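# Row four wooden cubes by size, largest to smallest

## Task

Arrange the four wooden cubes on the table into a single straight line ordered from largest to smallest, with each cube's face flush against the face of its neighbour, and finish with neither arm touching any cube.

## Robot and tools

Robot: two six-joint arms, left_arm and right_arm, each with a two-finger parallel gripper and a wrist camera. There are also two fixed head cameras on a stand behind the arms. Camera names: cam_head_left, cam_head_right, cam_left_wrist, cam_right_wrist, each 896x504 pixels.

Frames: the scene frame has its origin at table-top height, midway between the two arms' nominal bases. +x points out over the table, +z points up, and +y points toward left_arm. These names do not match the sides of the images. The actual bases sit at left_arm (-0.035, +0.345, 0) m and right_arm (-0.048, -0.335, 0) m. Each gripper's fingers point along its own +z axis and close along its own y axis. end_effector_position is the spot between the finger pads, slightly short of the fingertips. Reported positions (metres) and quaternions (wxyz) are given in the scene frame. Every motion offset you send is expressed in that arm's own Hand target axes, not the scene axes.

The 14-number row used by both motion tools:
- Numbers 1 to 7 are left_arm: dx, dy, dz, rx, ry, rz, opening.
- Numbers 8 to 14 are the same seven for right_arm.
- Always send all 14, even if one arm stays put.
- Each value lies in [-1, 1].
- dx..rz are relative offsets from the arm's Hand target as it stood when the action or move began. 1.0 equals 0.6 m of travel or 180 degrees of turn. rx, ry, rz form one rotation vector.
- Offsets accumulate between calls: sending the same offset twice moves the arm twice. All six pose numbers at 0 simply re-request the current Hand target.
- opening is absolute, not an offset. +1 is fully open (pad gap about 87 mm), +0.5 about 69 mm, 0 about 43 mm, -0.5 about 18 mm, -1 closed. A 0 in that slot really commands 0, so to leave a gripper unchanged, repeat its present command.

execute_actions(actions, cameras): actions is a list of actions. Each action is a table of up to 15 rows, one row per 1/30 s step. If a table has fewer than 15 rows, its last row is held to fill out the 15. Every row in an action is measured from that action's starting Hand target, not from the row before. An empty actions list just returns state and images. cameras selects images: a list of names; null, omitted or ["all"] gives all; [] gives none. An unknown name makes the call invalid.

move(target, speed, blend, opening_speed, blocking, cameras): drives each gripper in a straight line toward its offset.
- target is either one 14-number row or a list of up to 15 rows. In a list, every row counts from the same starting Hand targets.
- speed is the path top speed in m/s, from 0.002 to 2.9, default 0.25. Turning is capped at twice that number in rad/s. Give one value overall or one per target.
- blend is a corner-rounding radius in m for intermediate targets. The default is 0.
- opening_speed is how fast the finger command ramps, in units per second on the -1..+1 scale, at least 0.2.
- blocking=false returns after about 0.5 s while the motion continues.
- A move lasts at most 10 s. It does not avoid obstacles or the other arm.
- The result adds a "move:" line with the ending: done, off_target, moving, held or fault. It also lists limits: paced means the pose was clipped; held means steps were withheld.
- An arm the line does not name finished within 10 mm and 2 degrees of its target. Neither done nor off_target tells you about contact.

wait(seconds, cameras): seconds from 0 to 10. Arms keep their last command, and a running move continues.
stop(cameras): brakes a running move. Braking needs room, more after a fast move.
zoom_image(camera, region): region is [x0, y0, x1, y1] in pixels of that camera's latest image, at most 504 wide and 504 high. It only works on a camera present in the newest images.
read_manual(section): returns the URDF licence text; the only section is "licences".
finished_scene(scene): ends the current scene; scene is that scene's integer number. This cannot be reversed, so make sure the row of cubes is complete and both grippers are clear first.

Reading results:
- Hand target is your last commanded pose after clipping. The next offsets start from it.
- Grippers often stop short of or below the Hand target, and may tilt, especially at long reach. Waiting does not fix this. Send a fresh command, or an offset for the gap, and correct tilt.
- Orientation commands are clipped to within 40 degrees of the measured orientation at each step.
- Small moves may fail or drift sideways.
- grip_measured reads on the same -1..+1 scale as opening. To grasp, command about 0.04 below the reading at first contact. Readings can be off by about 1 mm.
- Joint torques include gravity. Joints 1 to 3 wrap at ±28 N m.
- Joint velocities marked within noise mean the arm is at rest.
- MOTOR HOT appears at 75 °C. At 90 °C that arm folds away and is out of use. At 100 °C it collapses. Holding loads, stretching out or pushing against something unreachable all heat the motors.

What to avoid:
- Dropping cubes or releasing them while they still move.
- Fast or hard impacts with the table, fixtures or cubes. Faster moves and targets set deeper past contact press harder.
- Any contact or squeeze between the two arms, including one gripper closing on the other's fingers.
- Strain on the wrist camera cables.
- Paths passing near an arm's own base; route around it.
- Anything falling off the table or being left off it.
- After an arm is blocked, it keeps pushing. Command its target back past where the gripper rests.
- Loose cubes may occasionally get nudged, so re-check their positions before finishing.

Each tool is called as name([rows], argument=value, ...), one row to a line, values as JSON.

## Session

execute_actions(actions=[])

Scene clock: 0.00 s.
left_arm: end_effector_position=(+0.2988, +0.0982, +0.3005) grip_measured=+0.978 end_effector_quat_wxyz=(+0.512, -0.011, +0.800, -0.313) | right_arm: end_effector_position=(+0.1473, -0.2250, +0.3336) grip_measured=+1.000 end_effector_quat_wxyz=(+0.356, +0.117, +0.897, +0.234)
Joint positions: left_arm=[-0.651 1.244 1.165 -0.204 -0.074 -0.584 0.989] | right_arm=[0.317 1 1.563 -1.257 -0.095 0.632 1]
Joint velocities: within noise
Joint torques (N m): no reading
Heat: left arm: 44 °C; right arm: 48 °C.
Hand target: left_arm +0.2986, +0.0982, +0.3090; +0.519, -0.011, +0.793, -0.318 | right_arm +0.1482, -0.2250, +0.3380; +0.364, +0.116, +0.894, +0.236
Tool commands: left_gripper/opening=+1.0 right_gripper/opening=+1.0
camera_calibration:
cam_left_wrist: T_world_to_cam=[[-0.288465, -0.802508, 0.522273, 0.00522972], [-0.944075, 0.147399, -0.29495, 0.374444], [0.159717, -0.578147, -0.800148, 0.388577], [0, 0, 0, 1]] pos_world=[0.292949, 0.173659, 0.418629]
cam_right_wrist: T_world_to_cam=[[-0.0431713, -0.851662, -0.522311, -0.010351], [-0.994397, -0.0138632, 0.104796, 0.133271], [-0.0964918, 0.523909, -0.846291, 0.553712], [0, 0, 0, 1]] pos_world=[0.185506, -0.297062, 0.449229]

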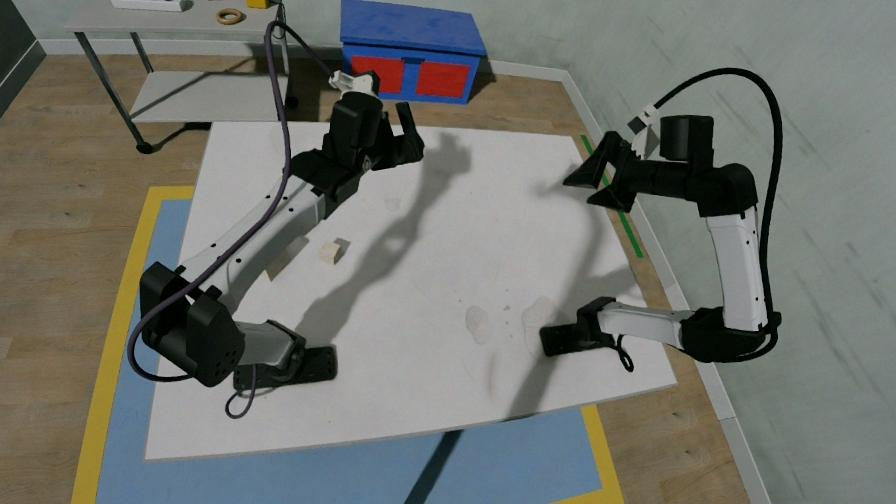

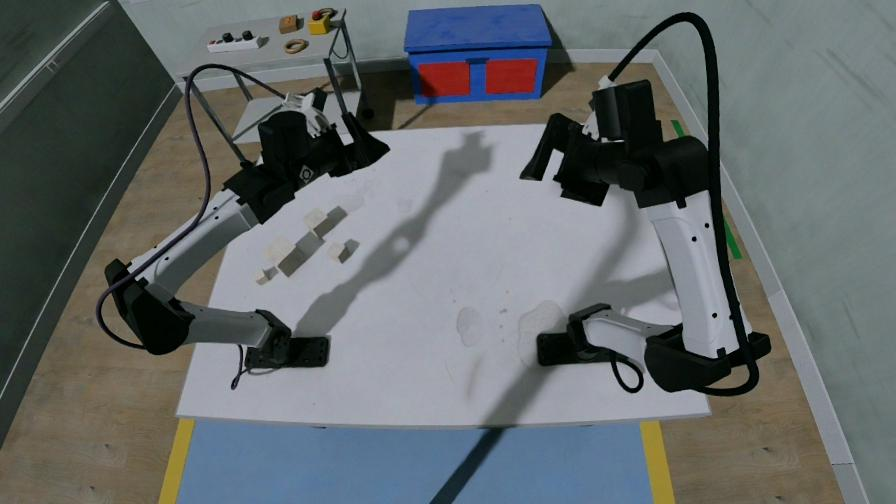

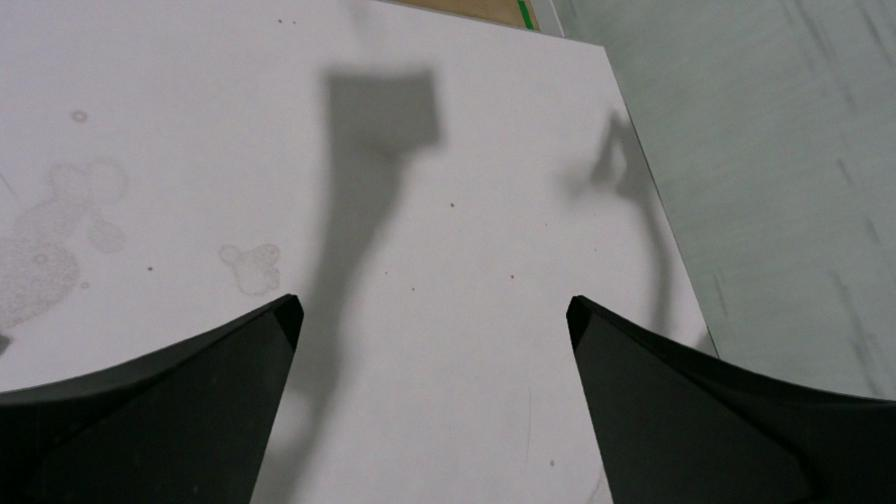

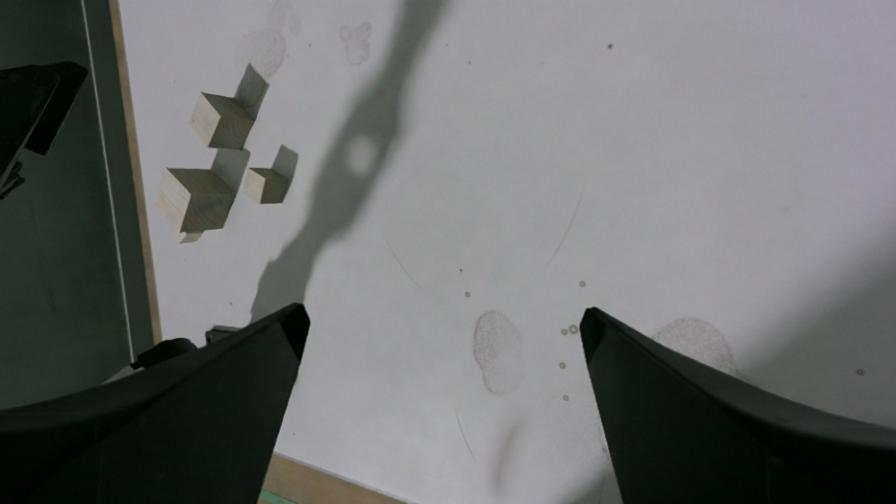

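move(target=[0.0122,0.3317,-0.2558,-0.1847,0.0909,0.0929,1, 0,0,0,0,0,0,1], cameras=["cam_left_wrist","cam_head_left"])

Scene clock: 28.80 s.
left_arm: end_effector_position=(+0.2328, +0.3282, +0.2410) grip_measured=+0.978 end_effector_quat_wxyz=(+0.419, -0.003, +0.908, -0.002) | right_arm: end_effector_position=(+0.1473, -0.2250, +0.3336) grip_measured=+1.000 end_effector_quat_wxyz=(+0.356, +0.117, +0.897, +0.234)
Joint positions: left_arm=[-0.139 0.988 1.159 -0.878 -0.074 -0.072 0.989] | right_arm=[0.317 1 1.563 -1.257 -0.095 0.632 1]
Joint velocities: within noise
Joint torques (N m): left_arm=[0.35 -2.41 6.64 1.54 0.07 0.18] | right_arm=[-0.02 -0.73 5.41 1.62 -0.04 -0.03]
Heat: left arm: 47 °C; right arm: 48 °C.
Hand target: left_arm +0.2300, +0.3300, +0.2401; +0.418, +0.000, +0.908, -0.001 | right_arm +0.1482, -0.2250, +0.3380; +0.364, +0.116, +0.894, +0.236
Off the commanded pose: left_arm 0.004 m, 0 deg | right_arm 0.004 m, 1 deg.
move: done
camera_calibration:
cam_left_wrist: T_world_to_cam=[[0.0203126, -0.999718, 0.0122852, 0.31756], [-0.999705, -0.0201459, 0.0135422, 0.254285], [-0.0132909, -0.0125566, -0.999833, 0.38726], [0, 0, 0, 1]] pos_world=[0.252907, 0.327456, 0.379851]
Images, in order (width x height): cam_head_left 896x504, cam_left_wrist 896x504.

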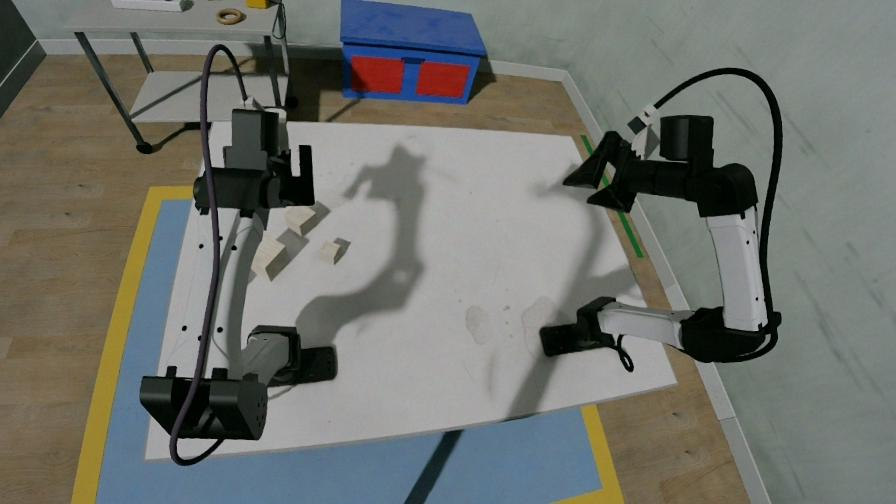

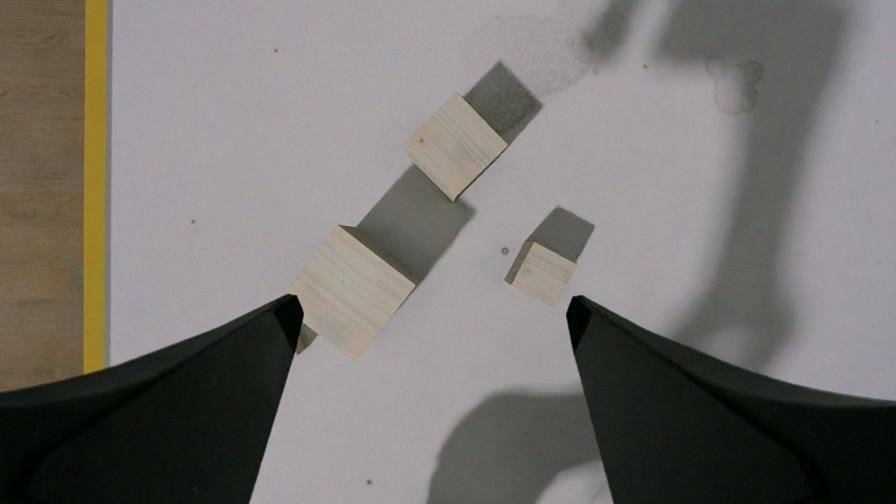

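zoom_image(camera="cam_left_wrist", region=[270, 200, 450, 380])

zoom_image(camera="cam_left_wrist", region=[390, 70, 610, 320])

Scaled by 2.800 from the camera's 896x504 image, which has a finer 1280x720 frame.

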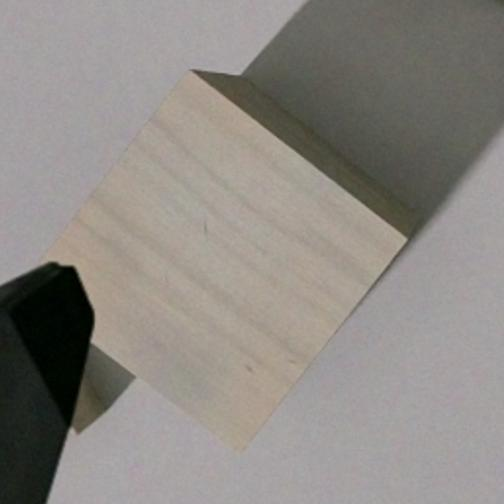

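Scaled by 2.016 from the camera's 896x504 image, which has a finer 1280x720 frame.

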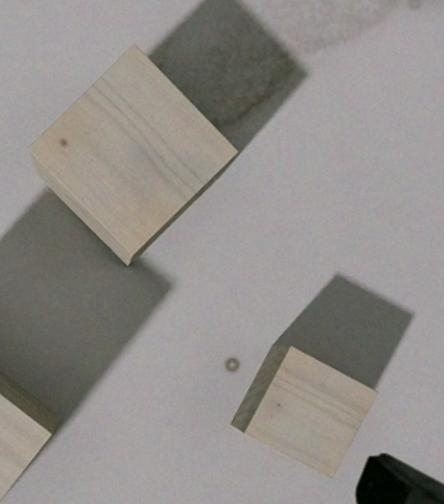

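move(target=[0.0325,0.11,-0.038,0,0,0,1, 0,0,0,0,0,0,1], cameras=["cam_left_wrist"])

zoom_image(camera="cam_left_wrist", region=[340, 180, 560, 340])

Scene clock: 73.07 s.
left_arm: end_effector_position=(+0.2001, +0.3964, +0.2401) grip_measured=+0.978 end_effector_quat_wxyz=(+0.419, -0.004, +0.908, +0.003) | right_arm: end_effector_position=(+0.1473, -0.2250, +0.3336) grip_measured=+1.000 end_effector_quat_wxyz=(+0.356, +0.117, +0.897, +0.234)
Joint positions: left_arm=[0.332 0.91 1.136 -0.963 0.27 0.241 0.989] | right_arm=[0.317 1 1.563 -1.257 -0.095 0.632 1]
Joint velocities: within noise
Joint torques (N m): left_arm=[0.34 -0.42 7.35 1.47 0.34 0.19] | right_arm=[0.06 -0.7 5.45 1.61 -0.04 -0.04]
Heat: left arm: 48 °C; right arm: 46 °C.
Hand target: left_arm +0.1999, +0.3960, +0.2399; +0.418, +0.000, +0.908, -0.001 | right_arm +0.1482, -0.2250, +0.3380; +0.364, +0.116, +0.894, +0.236
Off the commanded pose: left_arm 0.000 m, 1 deg | right_arm 0.004 m, 1 deg.
move: done
camera_calibration:
cam_left_wrist: T_world_to_cam=[[0.027246, -0.999623, 0.00325066, 0.387192], [-0.999546, -0.0272018, 0.0129227, 0.225839], [-0.0128294, -0.00360128, -0.999911, 0.383167], [0, 0, 0, 1]] pos_world=[0.220103, 0.394569, 0.378956]
Images, in order (width x height): cam_left_wrist 896x504.

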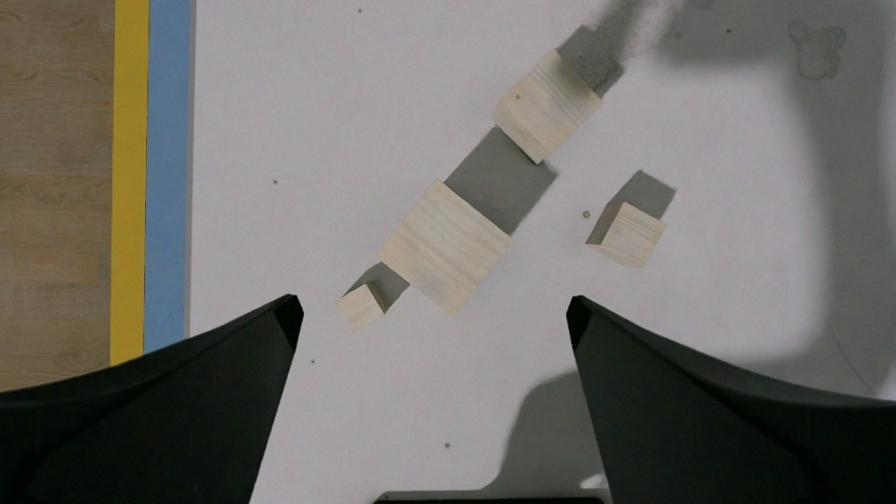

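Scaled by 2.291 from the camera's 896x504 image, which has a finer 1280x720 frame.

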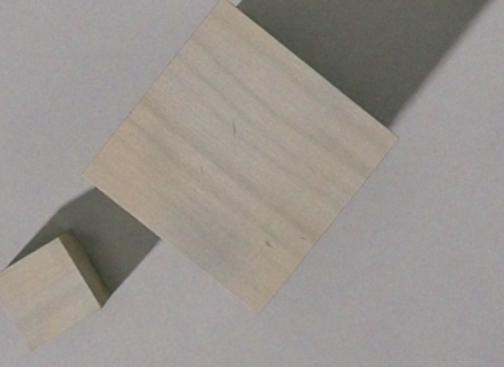

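move(target=[0.0155,-0.1258,0.289,0.1114,0.2593,0.242,0.8, 0,0,0,0,0,0,1], cameras=["cam_left_wrist"])

zoom_image(camera="cam_left_wrist", region=[280, 60, 640, 400])

Scene clock: 103.97 s.
left_arm: end_effector_position=(+0.3221, +0.3189, +0.1151) grip_measured=+0.800 end_effector_quat_wxyz=(-0.003, +0.389, +0.921, -0.009) | right_arm: end_effector_position=(+0.1473, -0.2250, +0.3336) grip_measured=+1.000 end_effector_quat_wxyz=(+0.356, +0.117, +0.897, +0.234)
Joint positions: left_arm=[-0.175 2.049 1.876 -1.408 0.017 0.663 0.9] | right_arm=[0.317 1 1.563 -1.257 -0.095 0.632 1]
Joint velocities: within noise
Joint torques (N m): left_arm=[-0.47 -9.81 8.75 0.21 -0.07 0.17] | right_arm=[-0.05 -0.66 5.48 1.6 -0.05 -0.04]
Heat: left arm: 49 °C; right arm: 46 °C.
Hand target: left_arm +0.3256, +0.3204, +0.1201; +0.000, +0.395, +0.919, +0.000 | right_arm +0.1482, -0.2250, +0.3380; +0.364, +0.116, +0.894, +0.236
Off the commanded pose: left_arm 0.006 m, 1 deg | right_arm 0.004 m, 1 deg.
move: done
camera_calibration:
cam_left_wrist: T_world_to_cam=[[-0.705619, -0.708513, 0.0105023, 0.449203], [-0.447213, 0.456784, 0.768992, -0.0719555], [-0.549639, 0.537919, -0.639172, 0.218144], [0, 0, 0, 1]] pos_world=[0.404687, 0.233791, 0.190047]
Images, in order (width x height): cam_left_wrist 896x504.

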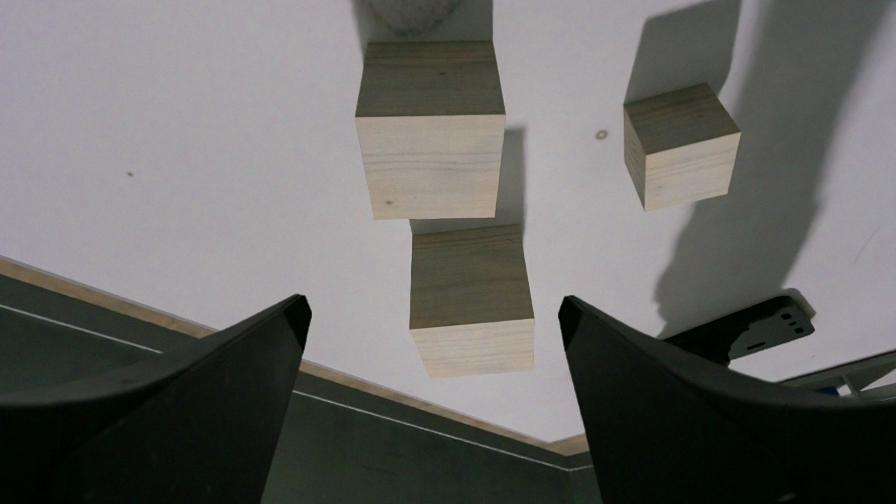

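Scaled by 1.400 from the camera's 896x504 image, which has a finer 1280x720 frame.

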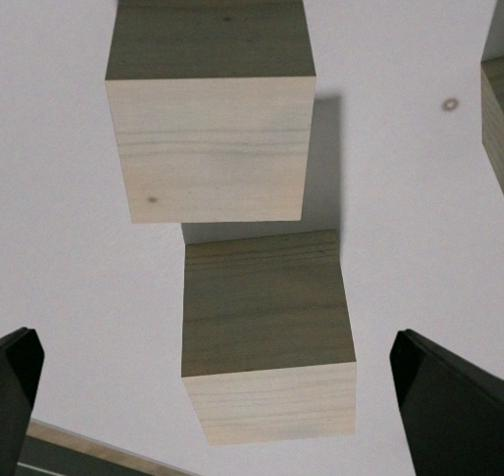

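move(target=[-0.002,-0.002,0.1435,0,0,0,0.8, 0,0,0,0,0,0,1], speed=0.12, cameras=["cam_left_wrist"])

zoom_image(camera="cam_left_wrist", region=[280, 150, 620, 450])

Scene clock: 118.13 s.
left_arm: end_effector_position=(+0.3233, +0.3189, +0.0349) grip_measured=+0.800 end_effector_quat_wxyz=(-0.002, +0.389, +0.921, -0.009) | right_arm: end_effector_position=(+0.1473, -0.2250, +0.3336) grip_measured=+1.000 end_effector_quat_wxyz=(+0.356, +0.117, +0.897, +0.234)
Joint positions: left_arm=[-0.175 2.08 1.602 -1.101 0.016 0.663 0.9] | right_arm=[0.317 1 1.563 -1.257 -0.095 0.632 1]
Joint velocities: within noise
Joint torques (N m): left_arm=[-0.84 -10.04 6.13 0.35 -0.06 0.13] | right_arm=[-0.05 -0.68 5.39 1.6 -0.04 -0.02]
Heat: left arm: 50 °C; right arm: 45 °C.
Hand target: left_arm +0.3254, +0.3186, +0.0340; +0.000, +0.395, +0.919, +0.000 | right_arm +0.1482, -0.2250, +0.3380; +0.364, +0.116, +0.894, +0.236
Off the commanded pose: left_arm 0.002 m, 1 deg | right_arm 0.004 m, 1 deg.
move: done
camera_calibration:
cam_left_wrist: T_world_to_cam=[[-0.705957, -0.708206, 0.00828524, 0.450989], [-0.449119, 0.456677, 0.767944, -0.00902663], [-0.547646, 0.538414, -0.640463, 0.166831], [0, 0, 0, 1]] pos_world=[0.40569, 0.233691, 0.110045]
Images, in order (width x height): cam_left_wrist 896x504.

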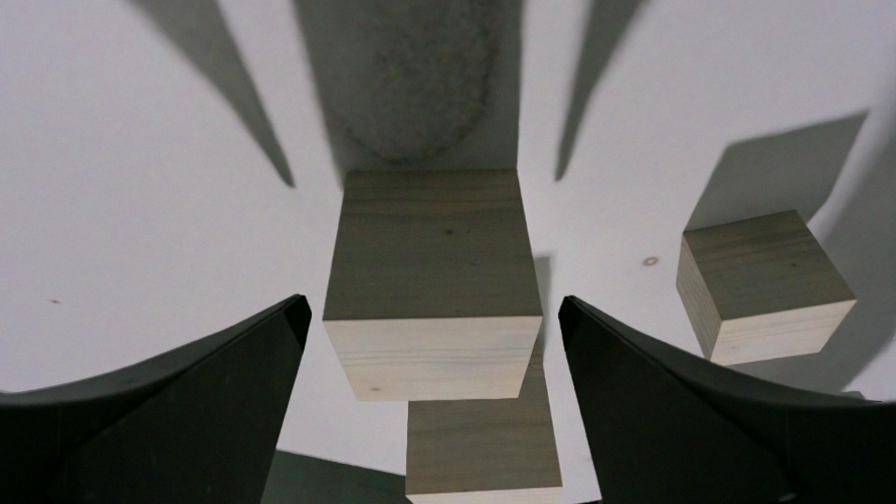

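Scaled by 1.482 from the camera's 896x504 image, which has a finer 1280x720 frame.

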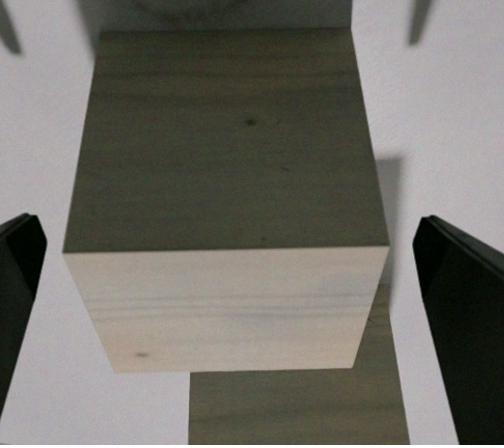

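move(target=[0,0,0,0,0,0,0.1, 0,0,0,0,0,0,1], opening_speed=0.4, cameras=["cam_left_wrist"])

zoom_image(camera="cam_left_wrist", region=[280, 204, 620, 504])

Scene clock: 124.93 s.
left_arm: end_effector_position=(+0.3235, +0.3189, +0.0349) grip_measured=+0.150 end_effector_quat_wxyz=(-0.002, +0.389, +0.921, -0.008) | right_arm: end_effector_position=(+0.1473, -0.2250, +0.3336) grip_measured=+1.000 end_effector_quat_wxyz=(+0.356, +0.117, +0.897, +0.234)
Joint positions: left_arm=[-0.175 2.08 1.602 -1.1 0.015 0.663 0.575] | right_arm=[0.317 1 1.563 -1.257 -0.095 0.632 1]
Joint velocities: within noise
Joint torques (N m): left_arm=[-0.81 -10.11 6.12 0.37 -0.06 0.14] | right_arm=[0.03 -0.73 5.39 1.6 -0.03 -0.05]
Heat: left arm: 49 °C; right arm: 45 °C.
Hand target: left_arm +0.3254, +0.3186, +0.0340; +0.000, +0.395, +0.919, +0.000 | right_arm +0.1482, -0.2250, +0.3380; +0.364, +0.116, +0.894, +0.236
Off the commanded pose: left_arm 0.002 m, 1 deg | right_arm 0.004 m, 1 deg.
move: done
camera_calibration:
cam_left_wrist: T_world_to_cam=[[-0.70594, -0.708232, 0.00747953, 0.451148], [-0.449767, 0.456419, 0.767718, -0.00863359], [-0.547136, 0.538599, -0.640744, 0.166667], [0, 0, 0, 1]] pos_world=[0.40579, 0.233692, 0.110044]
Images, in order (width x height): cam_left_wrist 896x504.

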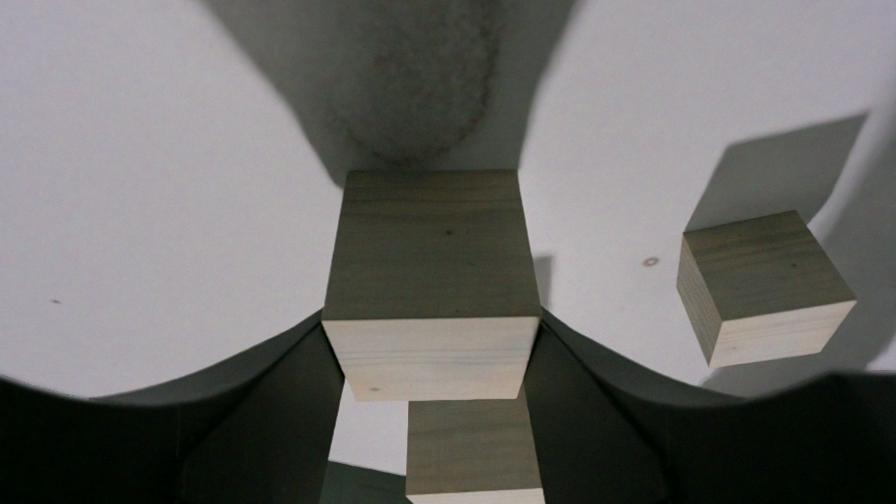

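Scaled by 1.482 from the camera's 896x504 image, which has a finer 1280x720 frame.

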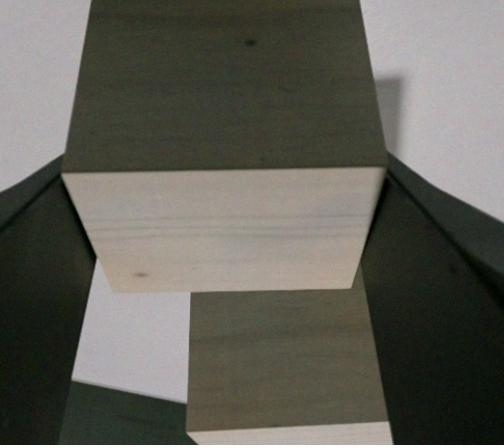

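move([
  [0,0,-0.025,0,0,0,0.1, 0,0,0,0,0,0,1],
  [0.0967,-0.024,-0.025,0,0,-0.0533,0.1, 0,0,0,0,0,0,1],
  [0.0967,-0.024,0.001,0,0,-0.0533,0.1, 0,0,0,0,0,0,1],
], speed=0.1, cameras=["cam_left_wrist"])

zoom_image(camera="cam_left_wrist", region=[280, 204, 620, 504])

Scene clock: 152.40 s.
left_arm: end_effector_position=(+0.2691, +0.3489, +0.0344) grip_measured=+0.150 end_effector_quat_wxyz=(-0.018, +0.322, +0.947, -0.008) | right_arm: end_effector_position=(+0.1473, -0.2250, +0.3336) grip_measured=+1.000 end_effector_quat_wxyz=(+0.356, +0.117, +0.897, +0.234)
Joint positions: left_arm=[-0.099 1.913 1.351 -1.048 0.007 0.595 0.575] | right_arm=[0.317 1 1.563 -1.257 -0.095 0.632 1]
Joint velocities: within noise
Joint torques (N m): left_arm=[0.21 -9.74 4.86 0.59 0.03 0] | right_arm=[0.03 -0.69 5.35 1.61 -0.05 -0.03]
Heat: left arm: 48 °C; right arm: 44 °C.
Hand target: left_arm +0.2751, +0.3508, +0.0335; +0.000, +0.317, +0.948, -0.001 | right_arm +0.1482, -0.2250, +0.3380; +0.364, +0.116, +0.894, +0.236
Off the commanded pose: left_arm 0.006 m, 2 deg | right_arm 0.004 m, 1 deg.
move: done
camera_calibration:
cam_left_wrist: T_world_to_cam=[[-0.596305, -0.802566, 0.0175346, 0.437105], [-0.486037, 0.378336, 0.7878, -0.010142], [-0.638896, 0.461247, -0.615681, 0.171331], [0, 0, 0, 1]] pos_world=[0.365181, 0.275617, 0.10581]
Images, in order (width x height): cam_left_wrist 896x504.

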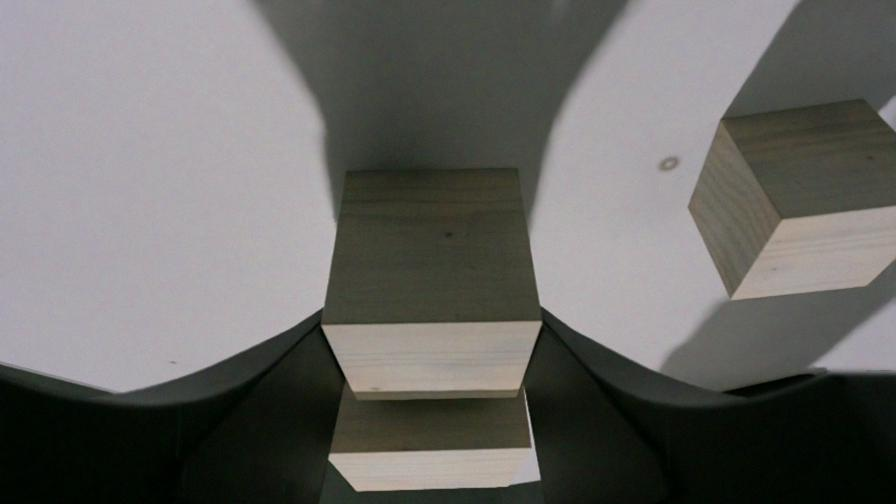

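Scaled by 1.482 from the camera's 896x504 image, which has a finer 1280x720 frame.

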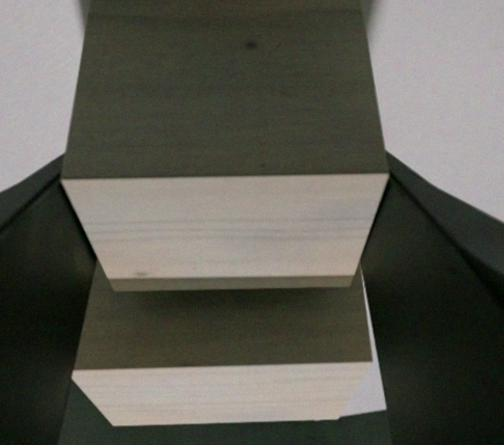

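move(target=[0.0225,0.004,0,0,0,0,0.1, 0,0,0,0,0,0,1], speed=0.06, cameras=["cam_left_wrist"])

zoom_image(camera="cam_left_wrist", region=[280, 204, 620, 504])

Scene clock: 176.67 s.
left_arm: end_effector_position=(+0.2648, +0.3562, +0.0345) grip_measured=+0.150 end_effector_quat_wxyz=(-0.008, +0.315, +0.949, -0.006) | right_arm: end_effector_position=(+0.1473, -0.2250, +0.3336) grip_measured=+1.000 end_effector_quat_wxyz=(+0.356, +0.117, +0.897, +0.234)
Joint positions: left_arm=[-0.076 1.877 1.307 -1.019 0.007 0.603 0.575] | right_arm=[0.317 1 1.563 -1.257 -0.095 0.632 1]
Joint velocities: within noise
Joint torques (N m): left_arm=[0.68 -9.35 4.57 0.49 0.03 0.25] | right_arm=[0.12 -0.69 5.39 1.61 -0.05 -0.03]
Heat: left arm: 47 °C; right arm: 44 °C.
Hand target: left_arm +0.2658, +0.3608, +0.0335; +0.000, +0.317, +0.948, +0.000 | right_arm +0.1482, -0.2250, +0.3380; +0.364, +0.116, +0.894, +0.236
Off the commanded pose: left_arm 0.005 m, 1 deg | right_arm 0.004 m, 1 deg.
move: done
camera_calibration:
cam_left_wrist: T_world_to_cam=[[-0.584566, -0.811323, 0.00610729, 0.440793], [-0.508039, 0.371895, 0.776911, -0.00652419], [-0.632597, 0.451053, -0.629581, 0.167733], [0, 0, 0, 1]] pos_world=[0.360465, 0.284395, 0.107978]
Images, in order (width x height): cam_left_wrist 896x504.

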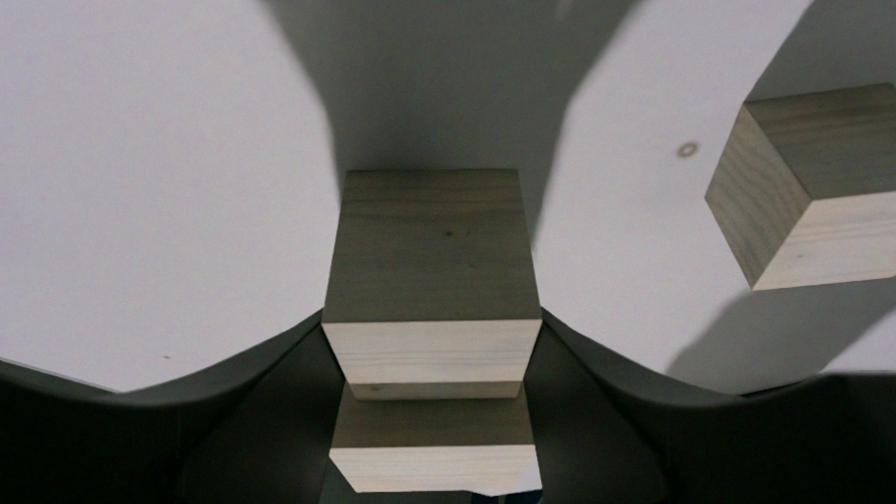

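Scaled by 1.482 from the camera's 896x504 image, which has a finer 1280x720 frame.

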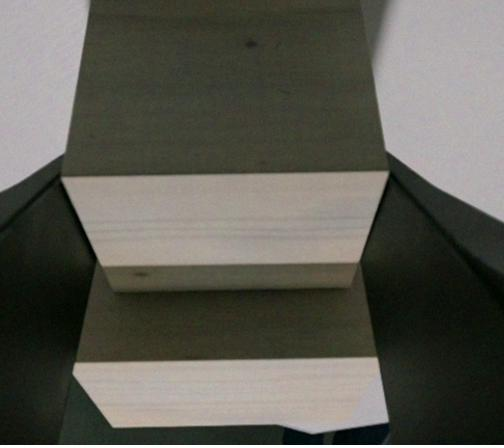

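move(target=[-0.001,0.009,0,0,0,0,0.1, 0,0,0,0,0,0,1], speed=0.06, cameras=["cam_left_wrist"])

zoom_image(camera="cam_left_wrist", region=[280, 204, 620, 504])

Scene clock: 197.83 s.
left_arm: end_effector_position=(+0.2648, +0.3592, +0.0346) grip_measured=+0.150 end_effector_quat_wxyz=(-0.008, +0.314, +0.949, -0.006) | right_arm: end_effector_position=(+0.1473, -0.2250, +0.3336) grip_measured=+1.000 end_effector_quat_wxyz=(+0.356, +0.117, +0.897, +0.234)
Joint positions: left_arm=[-0.067 1.877 1.307 -1.019 0.007 0.611 0.575] | right_arm=[0.317 1 1.563 -1.257 -0.095 0.632 1]
Joint velocities: within noise
Joint torques (N m): left_arm=[0.88 -8.27 6.2 0.43 0.03 0.31] | right_arm=[-0.02 -0.75 5.46 1.62 -0.05 -0.04]
Heat: left arm: 46 °C; right arm: 43 °C.
Hand target: left_arm +0.2694, +0.3648, +0.0335; +0.000, +0.317, +0.948, -0.001 | right_arm +0.1482, -0.2250, +0.3380; +0.364, +0.116, +0.894, +0.236
Off the commanded pose: left_arm 0.007 m, 1 deg | right_arm 0.004 m, 1 deg.
move: done
camera_calibration:
cam_left_wrist: T_world_to_cam=[[-0.583617, -0.812006, 0.0061655, 0.443234], [-0.508517, 0.371387, 0.776841, -0.00746642], [-0.633089, 0.450243, -0.629666, 0.166772], [0, 0, 0, 1]] pos_world=[0.360463, 0.287593, 0.108078]
Images, in order (width x height): cam_left_wrist 896x504.

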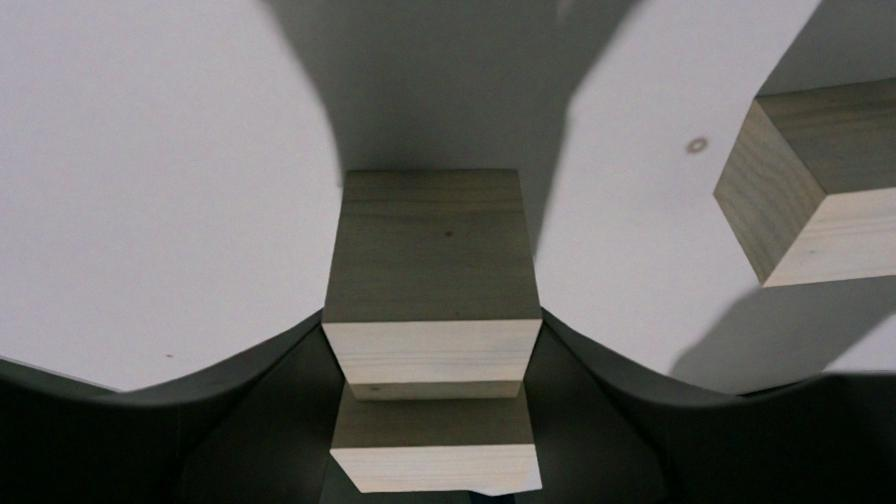

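Scaled by 1.482 from the camera's 896x504 image, which has a finer 1280x720 frame.

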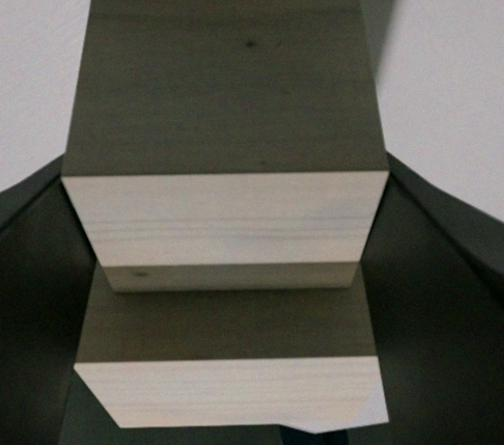

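move(target=[0.016,0.0045,0,0,0,0,0.1, 0,0,0,0,0,0,1], speed=0.06, cameras=["cam_left_wrist"])

zoom_image(camera="cam_left_wrist", region=[280, 204, 620, 504])

Scene clock: 208.47 s.
left_arm: end_effector_position=(+0.2627, +0.3676, +0.0346) grip_measured=+0.150 end_effector_quat_wxyz=(-0.007, +0.314, +0.949, -0.006) | right_arm: end_effector_position=(+0.1473, -0.2250, +0.3336) grip_measured=+1.000 end_effector_quat_wxyz=(+0.356, +0.117, +0.897, +0.234)
Joint positions: left_arm=[-0.042 1.868 1.296 -1.015 0.007 0.636 0.575] | right_arm=[0.317 1 1.563 -1.257 -0.095 0.632 1]
Joint velocities: within noise
Joint torques (N m): left_arm=[0.73 -9.21 4.57 0.47 0.03 0.25] | right_arm=[-0.03 -0.76 5.42 1.61 -0.03 -0.04]
Heat: left arm: 46 °C; right arm: 43 °C.
Hand target: left_arm +0.2634, +0.3728, +0.0335; -0.001, +0.317, +0.948, -0.001 | right_arm +0.1482, -0.2250, +0.3380; +0.364, +0.116, +0.894, +0.236
Off the commanded pose: left_arm 0.005 m, 1 deg | right_arm 0.004 m, 1 deg.
move: done
camera_calibration:
cam_left_wrist: T_world_to_cam=[[-0.583924, -0.811786, 0.00600949, 0.448891], [-0.509123, 0.371962, 0.776169, -0.0116092], [-0.632318, 0.450164, -0.630497, 0.161559], [0, 0, 0, 1]] pos_world=[0.358364, 0.295994, 0.108176]
Images, in order (width x height): cam_left_wrist 896x504.

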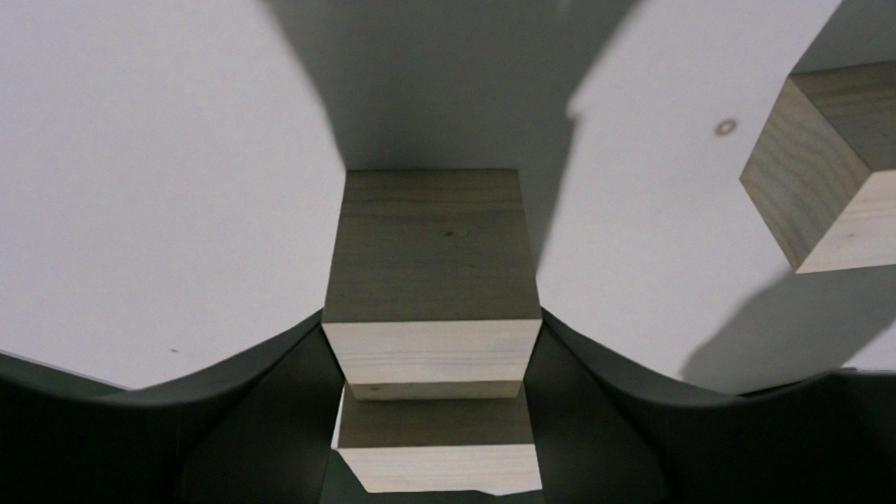

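Scaled by 1.482 from the camera's 896x504 image, which has a finer 1280x720 frame.

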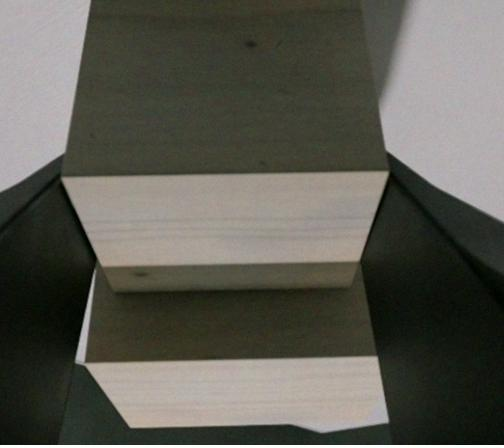

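move([
  [-0.004,-0.0075,0,0,0,0,0.1, 0,0,0,0,0,0,1],
  [-0.004,-0.0075,0,0,0,0,0.42, 0,0,0,0,0,0,1],
], speed=0.06, opening_speed=0.4, cameras=["cam_left_wrist"])

move([
  [0,0,-0.161,0,0,0,0.42, 0,0,0,0,0,0,1],
  [-0.0792,-0.1893,-0.15,0,0,-0.0589,0.42, 0,0,0,0,0,0,1],
], speed=0.2, cameras=["cam_left_wrist","cam_head_left"])

zoom_image(camera="cam_left_wrist", region=[200, 40, 640, 400])

Scene clock: 225.03 s.
left_arm: end_effector_position=(+0.2602, +0.3677, +0.0309) grip_measured=+0.420 end_effector_quat_wxyz=(-0.009, +0.314, +0.949, -0.006) | right_arm: end_effector_position=(+0.1473, -0.2250, +0.3336) grip_measured=+1.000 end_effector_quat_wxyz=(+0.356, +0.117, +0.897, +0.234)
Joint positions: left_arm=[-0.042 1.867 1.278 -1.003 0.006 0.637 0.71] | right_arm=[0.317 1 1.563 -1.257 -0.095 0.632 1]
Joint velocities: within noise
Joint torques (N m): left_arm=[-0.44 -9.46 5.71 0.36 0.05 0.09] | right_arm=[-0.01 -0.76 5.44 1.61 -0.04 -0.02]
Heat: left arm: 47 °C; right arm: 43 °C.
Hand target: left_arm +0.2626, +0.3678, +0.0335; +0.000, +0.317, +0.948, +0.000 | right_arm +0.1482, -0.2250, +0.3380; +0.364, +0.116, +0.894, +0.236
Off the commanded pose: left_arm 0.004 m, 1 deg | right_arm 0.004 m, 1 deg.
move: done
camera_calibration:
cam_left_wrist: T_world_to_cam=[[-0.584205, -0.811568, 0.00785903, 0.447415], [-0.506054, 0.371818, 0.778242, -0.0108701], [-0.634519, 0.450676, -0.627915, 0.157885], [0, 0, 0, 1]] pos_world=[0.356063, 0.295994, 0.104082]
Images, in order (width x height): cam_left_wrist 896x504.

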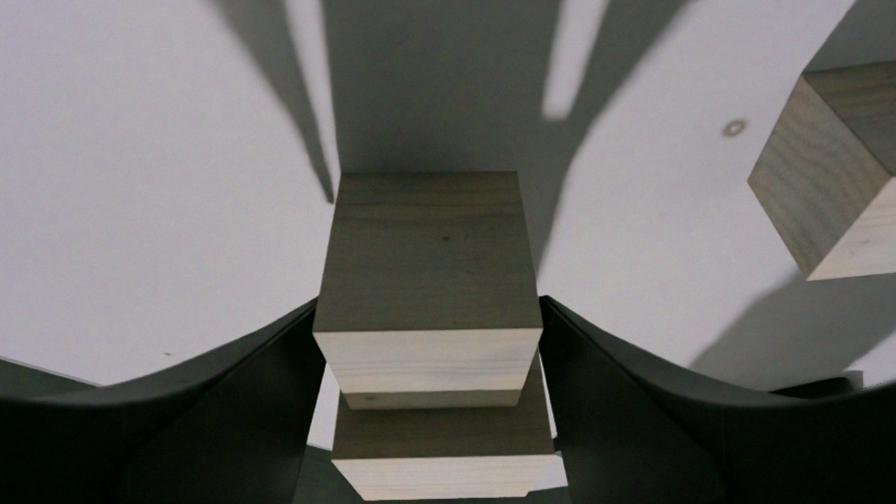

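Scene clock: 227.10 s.
left_arm: end_effector_position=(+0.2333, +0.2474, +0.1175) grip_measured=+0.420 end_effector_quat_wxyz=(-0.010, +0.233, +0.973, -0.002) | right_arm: end_effector_position=(+0.1473, -0.2250, +0.3336) grip_measured=+1.000 end_effector_quat_wxyz=(+0.356, +0.117, +0.897, +0.234)
Joint positions: left_arm=[-0.399 1.799 1.541 -1.332 0.007 0.109 0.71] | right_arm=[0.317 1 1.563 -1.257 -0.095 0.632 1]
Joint velocities: within noise
Joint torques (N m): left_arm=[-0.24 -9.92 6.43 0.23 0.02 -0.08] | right_arm=[-0.06 -0.77 5.38 1.6 -0.04 -0.03]
Heat: left arm: 47 °C; right arm: 43 °C.
Hand target: left_arm +0.2324, +0.2484, +0.1237; -0.001, +0.228, +0.974, +0.000 | right_arm +0.1482, -0.2250, +0.3380; +0.364, +0.116, +0.894, +0.236
Off the commanded pose: left_arm 0.006 m, 1 deg | right_arm 0.004 m, 1 deg.
move: done
camera_calibration:
cam_left_wrist: T_world_to_cam=[[-0.438513, -0.898725, -0.000533618, 0.321852], [-0.561089, 0.273307, 0.781334, -0.0102919], [-0.702058, 0.342925, -0.624113, 0.291431], [0, 0, 0, 1]] pos_world=[0.339963, 0.19213, 0.190099]
Images, in order (width x height): cam_head_left 896x504, cam_left_wrist 896x504.

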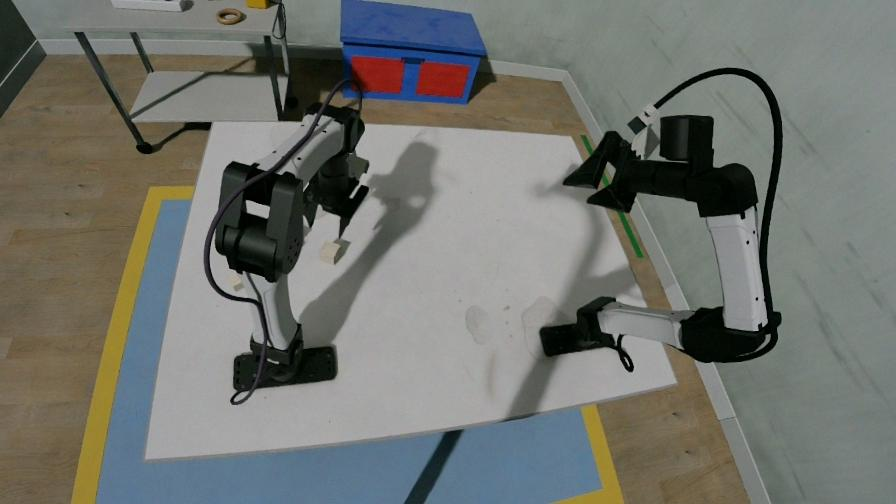

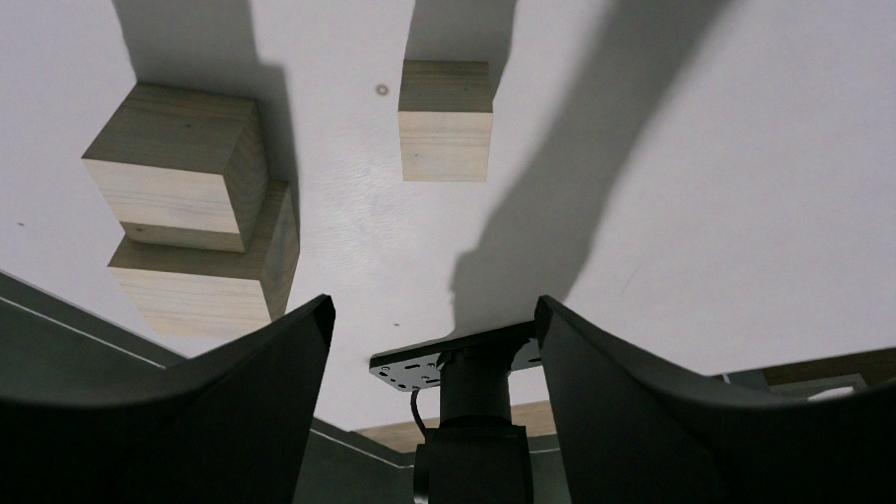

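Scaled by 1.145 from the camera's 896x504 image, which has a finer 1280x720 frame.

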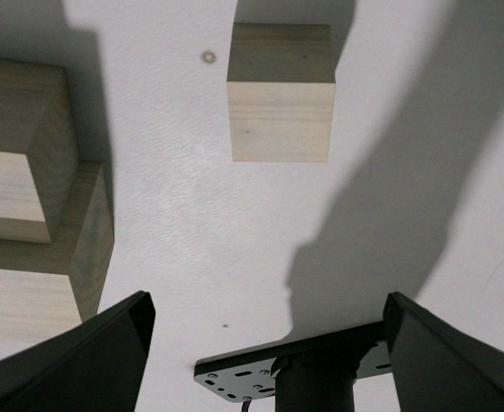

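move(target=[-0.004,-0.0085,0.166,0,0,0,0.42, 0,0,0,0,0,0,1], speed=0.12, cameras=["cam_left_wrist"])

Scene clock: 247.93 s.
left_arm: end_effector_position=(+0.2312, +0.2445, +0.0257) grip_measured=+0.420 end_effector_quat_wxyz=(-0.004, +0.229, +0.973, -0.003) | right_arm: end_effector_position=(+0.1473, -0.2250, +0.3336) grip_measured=+1.000 end_effector_quat_wxyz=(+0.356, +0.117, +0.897, +0.234)
Joint positions: left_arm=[-0.409 1.852 1.237 -0.963 0.007 0.092 0.71] | right_arm=[0.317 1 1.563 -1.257 -0.095 0.632 1]
Joint velocities: within noise
Joint torques (N m): left_arm=[-0.79 -7.92 5.86 0.35 -0.01 -0.03] | right_arm=[-0.02 -0.66 5.41 1.63 -0.05 -0.04]
Heat: left arm: 48 °C; right arm: 42 °C.
Hand target: left_arm +0.2322, +0.2428, +0.0241; +0.000, +0.228, +0.974, +0.000 | right_arm +0.1482, -0.2250, +0.3380; +0.364, +0.116, +0.894, +0.236
Off the commanded pose: left_arm 0.003 m, 0 deg | right_arm 0.004 m, 1 deg.
move: done
camera_calibration:
cam_left_wrist: T_world_to_cam=[[-0.431596, -0.902065, -0.0018886, 0.317599], [-0.572318, 0.272208, 0.773534, 0.0641241], [-0.697264, 0.334935, -0.633752, 0.234751], [0, 0, 0, 1]] pos_world=[0.337457, 0.190414, 0.0997716]
Images, in order (width x height): cam_left_wrist 896x504.

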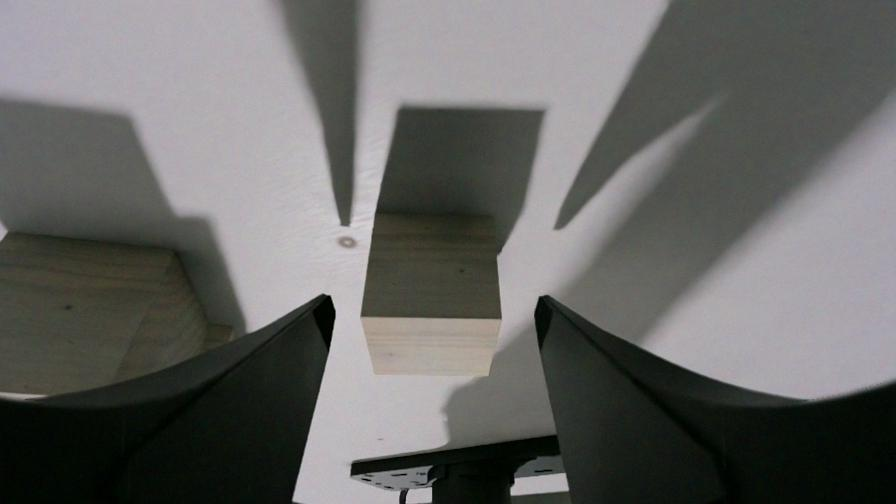

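move(target=[0,0,0,0,0,0,-0.18, 0,0,0,0,0,0,1], opening_speed=0.4, cameras=["cam_left_wrist"])

Scene clock: 256.23 s.
left_arm: end_effector_position=(+0.2314, +0.2444, +0.0256) grip_measured=-0.132 end_effector_quat_wxyz=(-0.003, +0.229, +0.973, -0.003) | right_arm: end_effector_position=(+0.1473, -0.2250, +0.3336) grip_measured=+1.000 end_effector_quat_wxyz=(+0.356, +0.117, +0.897, +0.234)
Joint positions: left_arm=[-0.409 1.852 1.237 -0.962 0.007 0.092 0.434] | right_arm=[0.317 1 1.563 -1.257 -0.095 0.632 1]
Joint velocities: within noise
Joint torques (N m): left_arm=[-0.75 -7.91 5.9 0.38 -0.02 -0.03] | right_arm=[-0.01 -0.64 5.44 1.6 -0.05 -0.03]
Heat: left arm: 47 °C; right arm: 42 °C.
Hand target: left_arm +0.2322, +0.2428, +0.0241; +0.000, +0.228, +0.974, +0.000 | right_arm +0.1482, -0.2250, +0.3380; +0.364, +0.116, +0.894, +0.236
Off the commanded pose: left_arm 0.002 m, 0 deg | right_arm 0.004 m, 1 deg.
move: done
camera_calibration:
cam_left_wrist: T_world_to_cam=[[-0.431569, -0.902078, -0.00191068, 0.317548], [-0.572854, 0.272425, 0.77306, 0.0643969], [-0.69684, 0.334723, -0.634329, 0.234808], [0, 0, 0, 1]] pos_world=[0.337558, 0.190314, 0.0997699]
Images, in order (width x height): cam_left_wrist 896x504.

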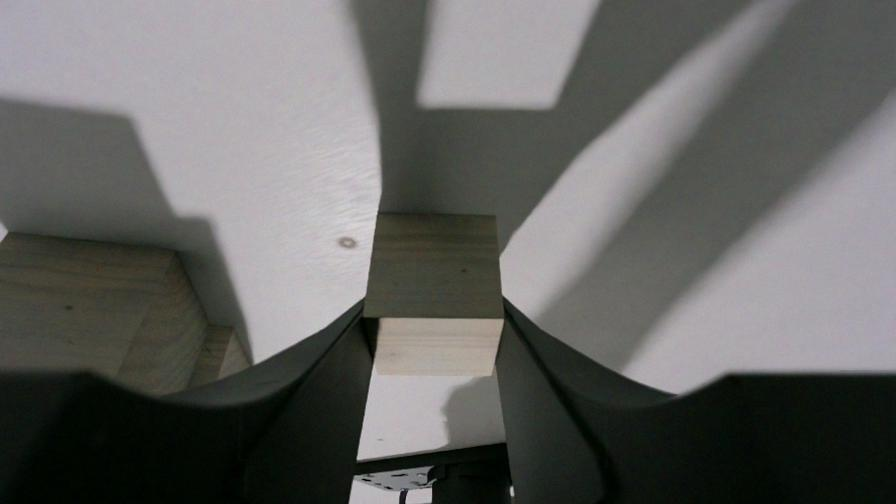

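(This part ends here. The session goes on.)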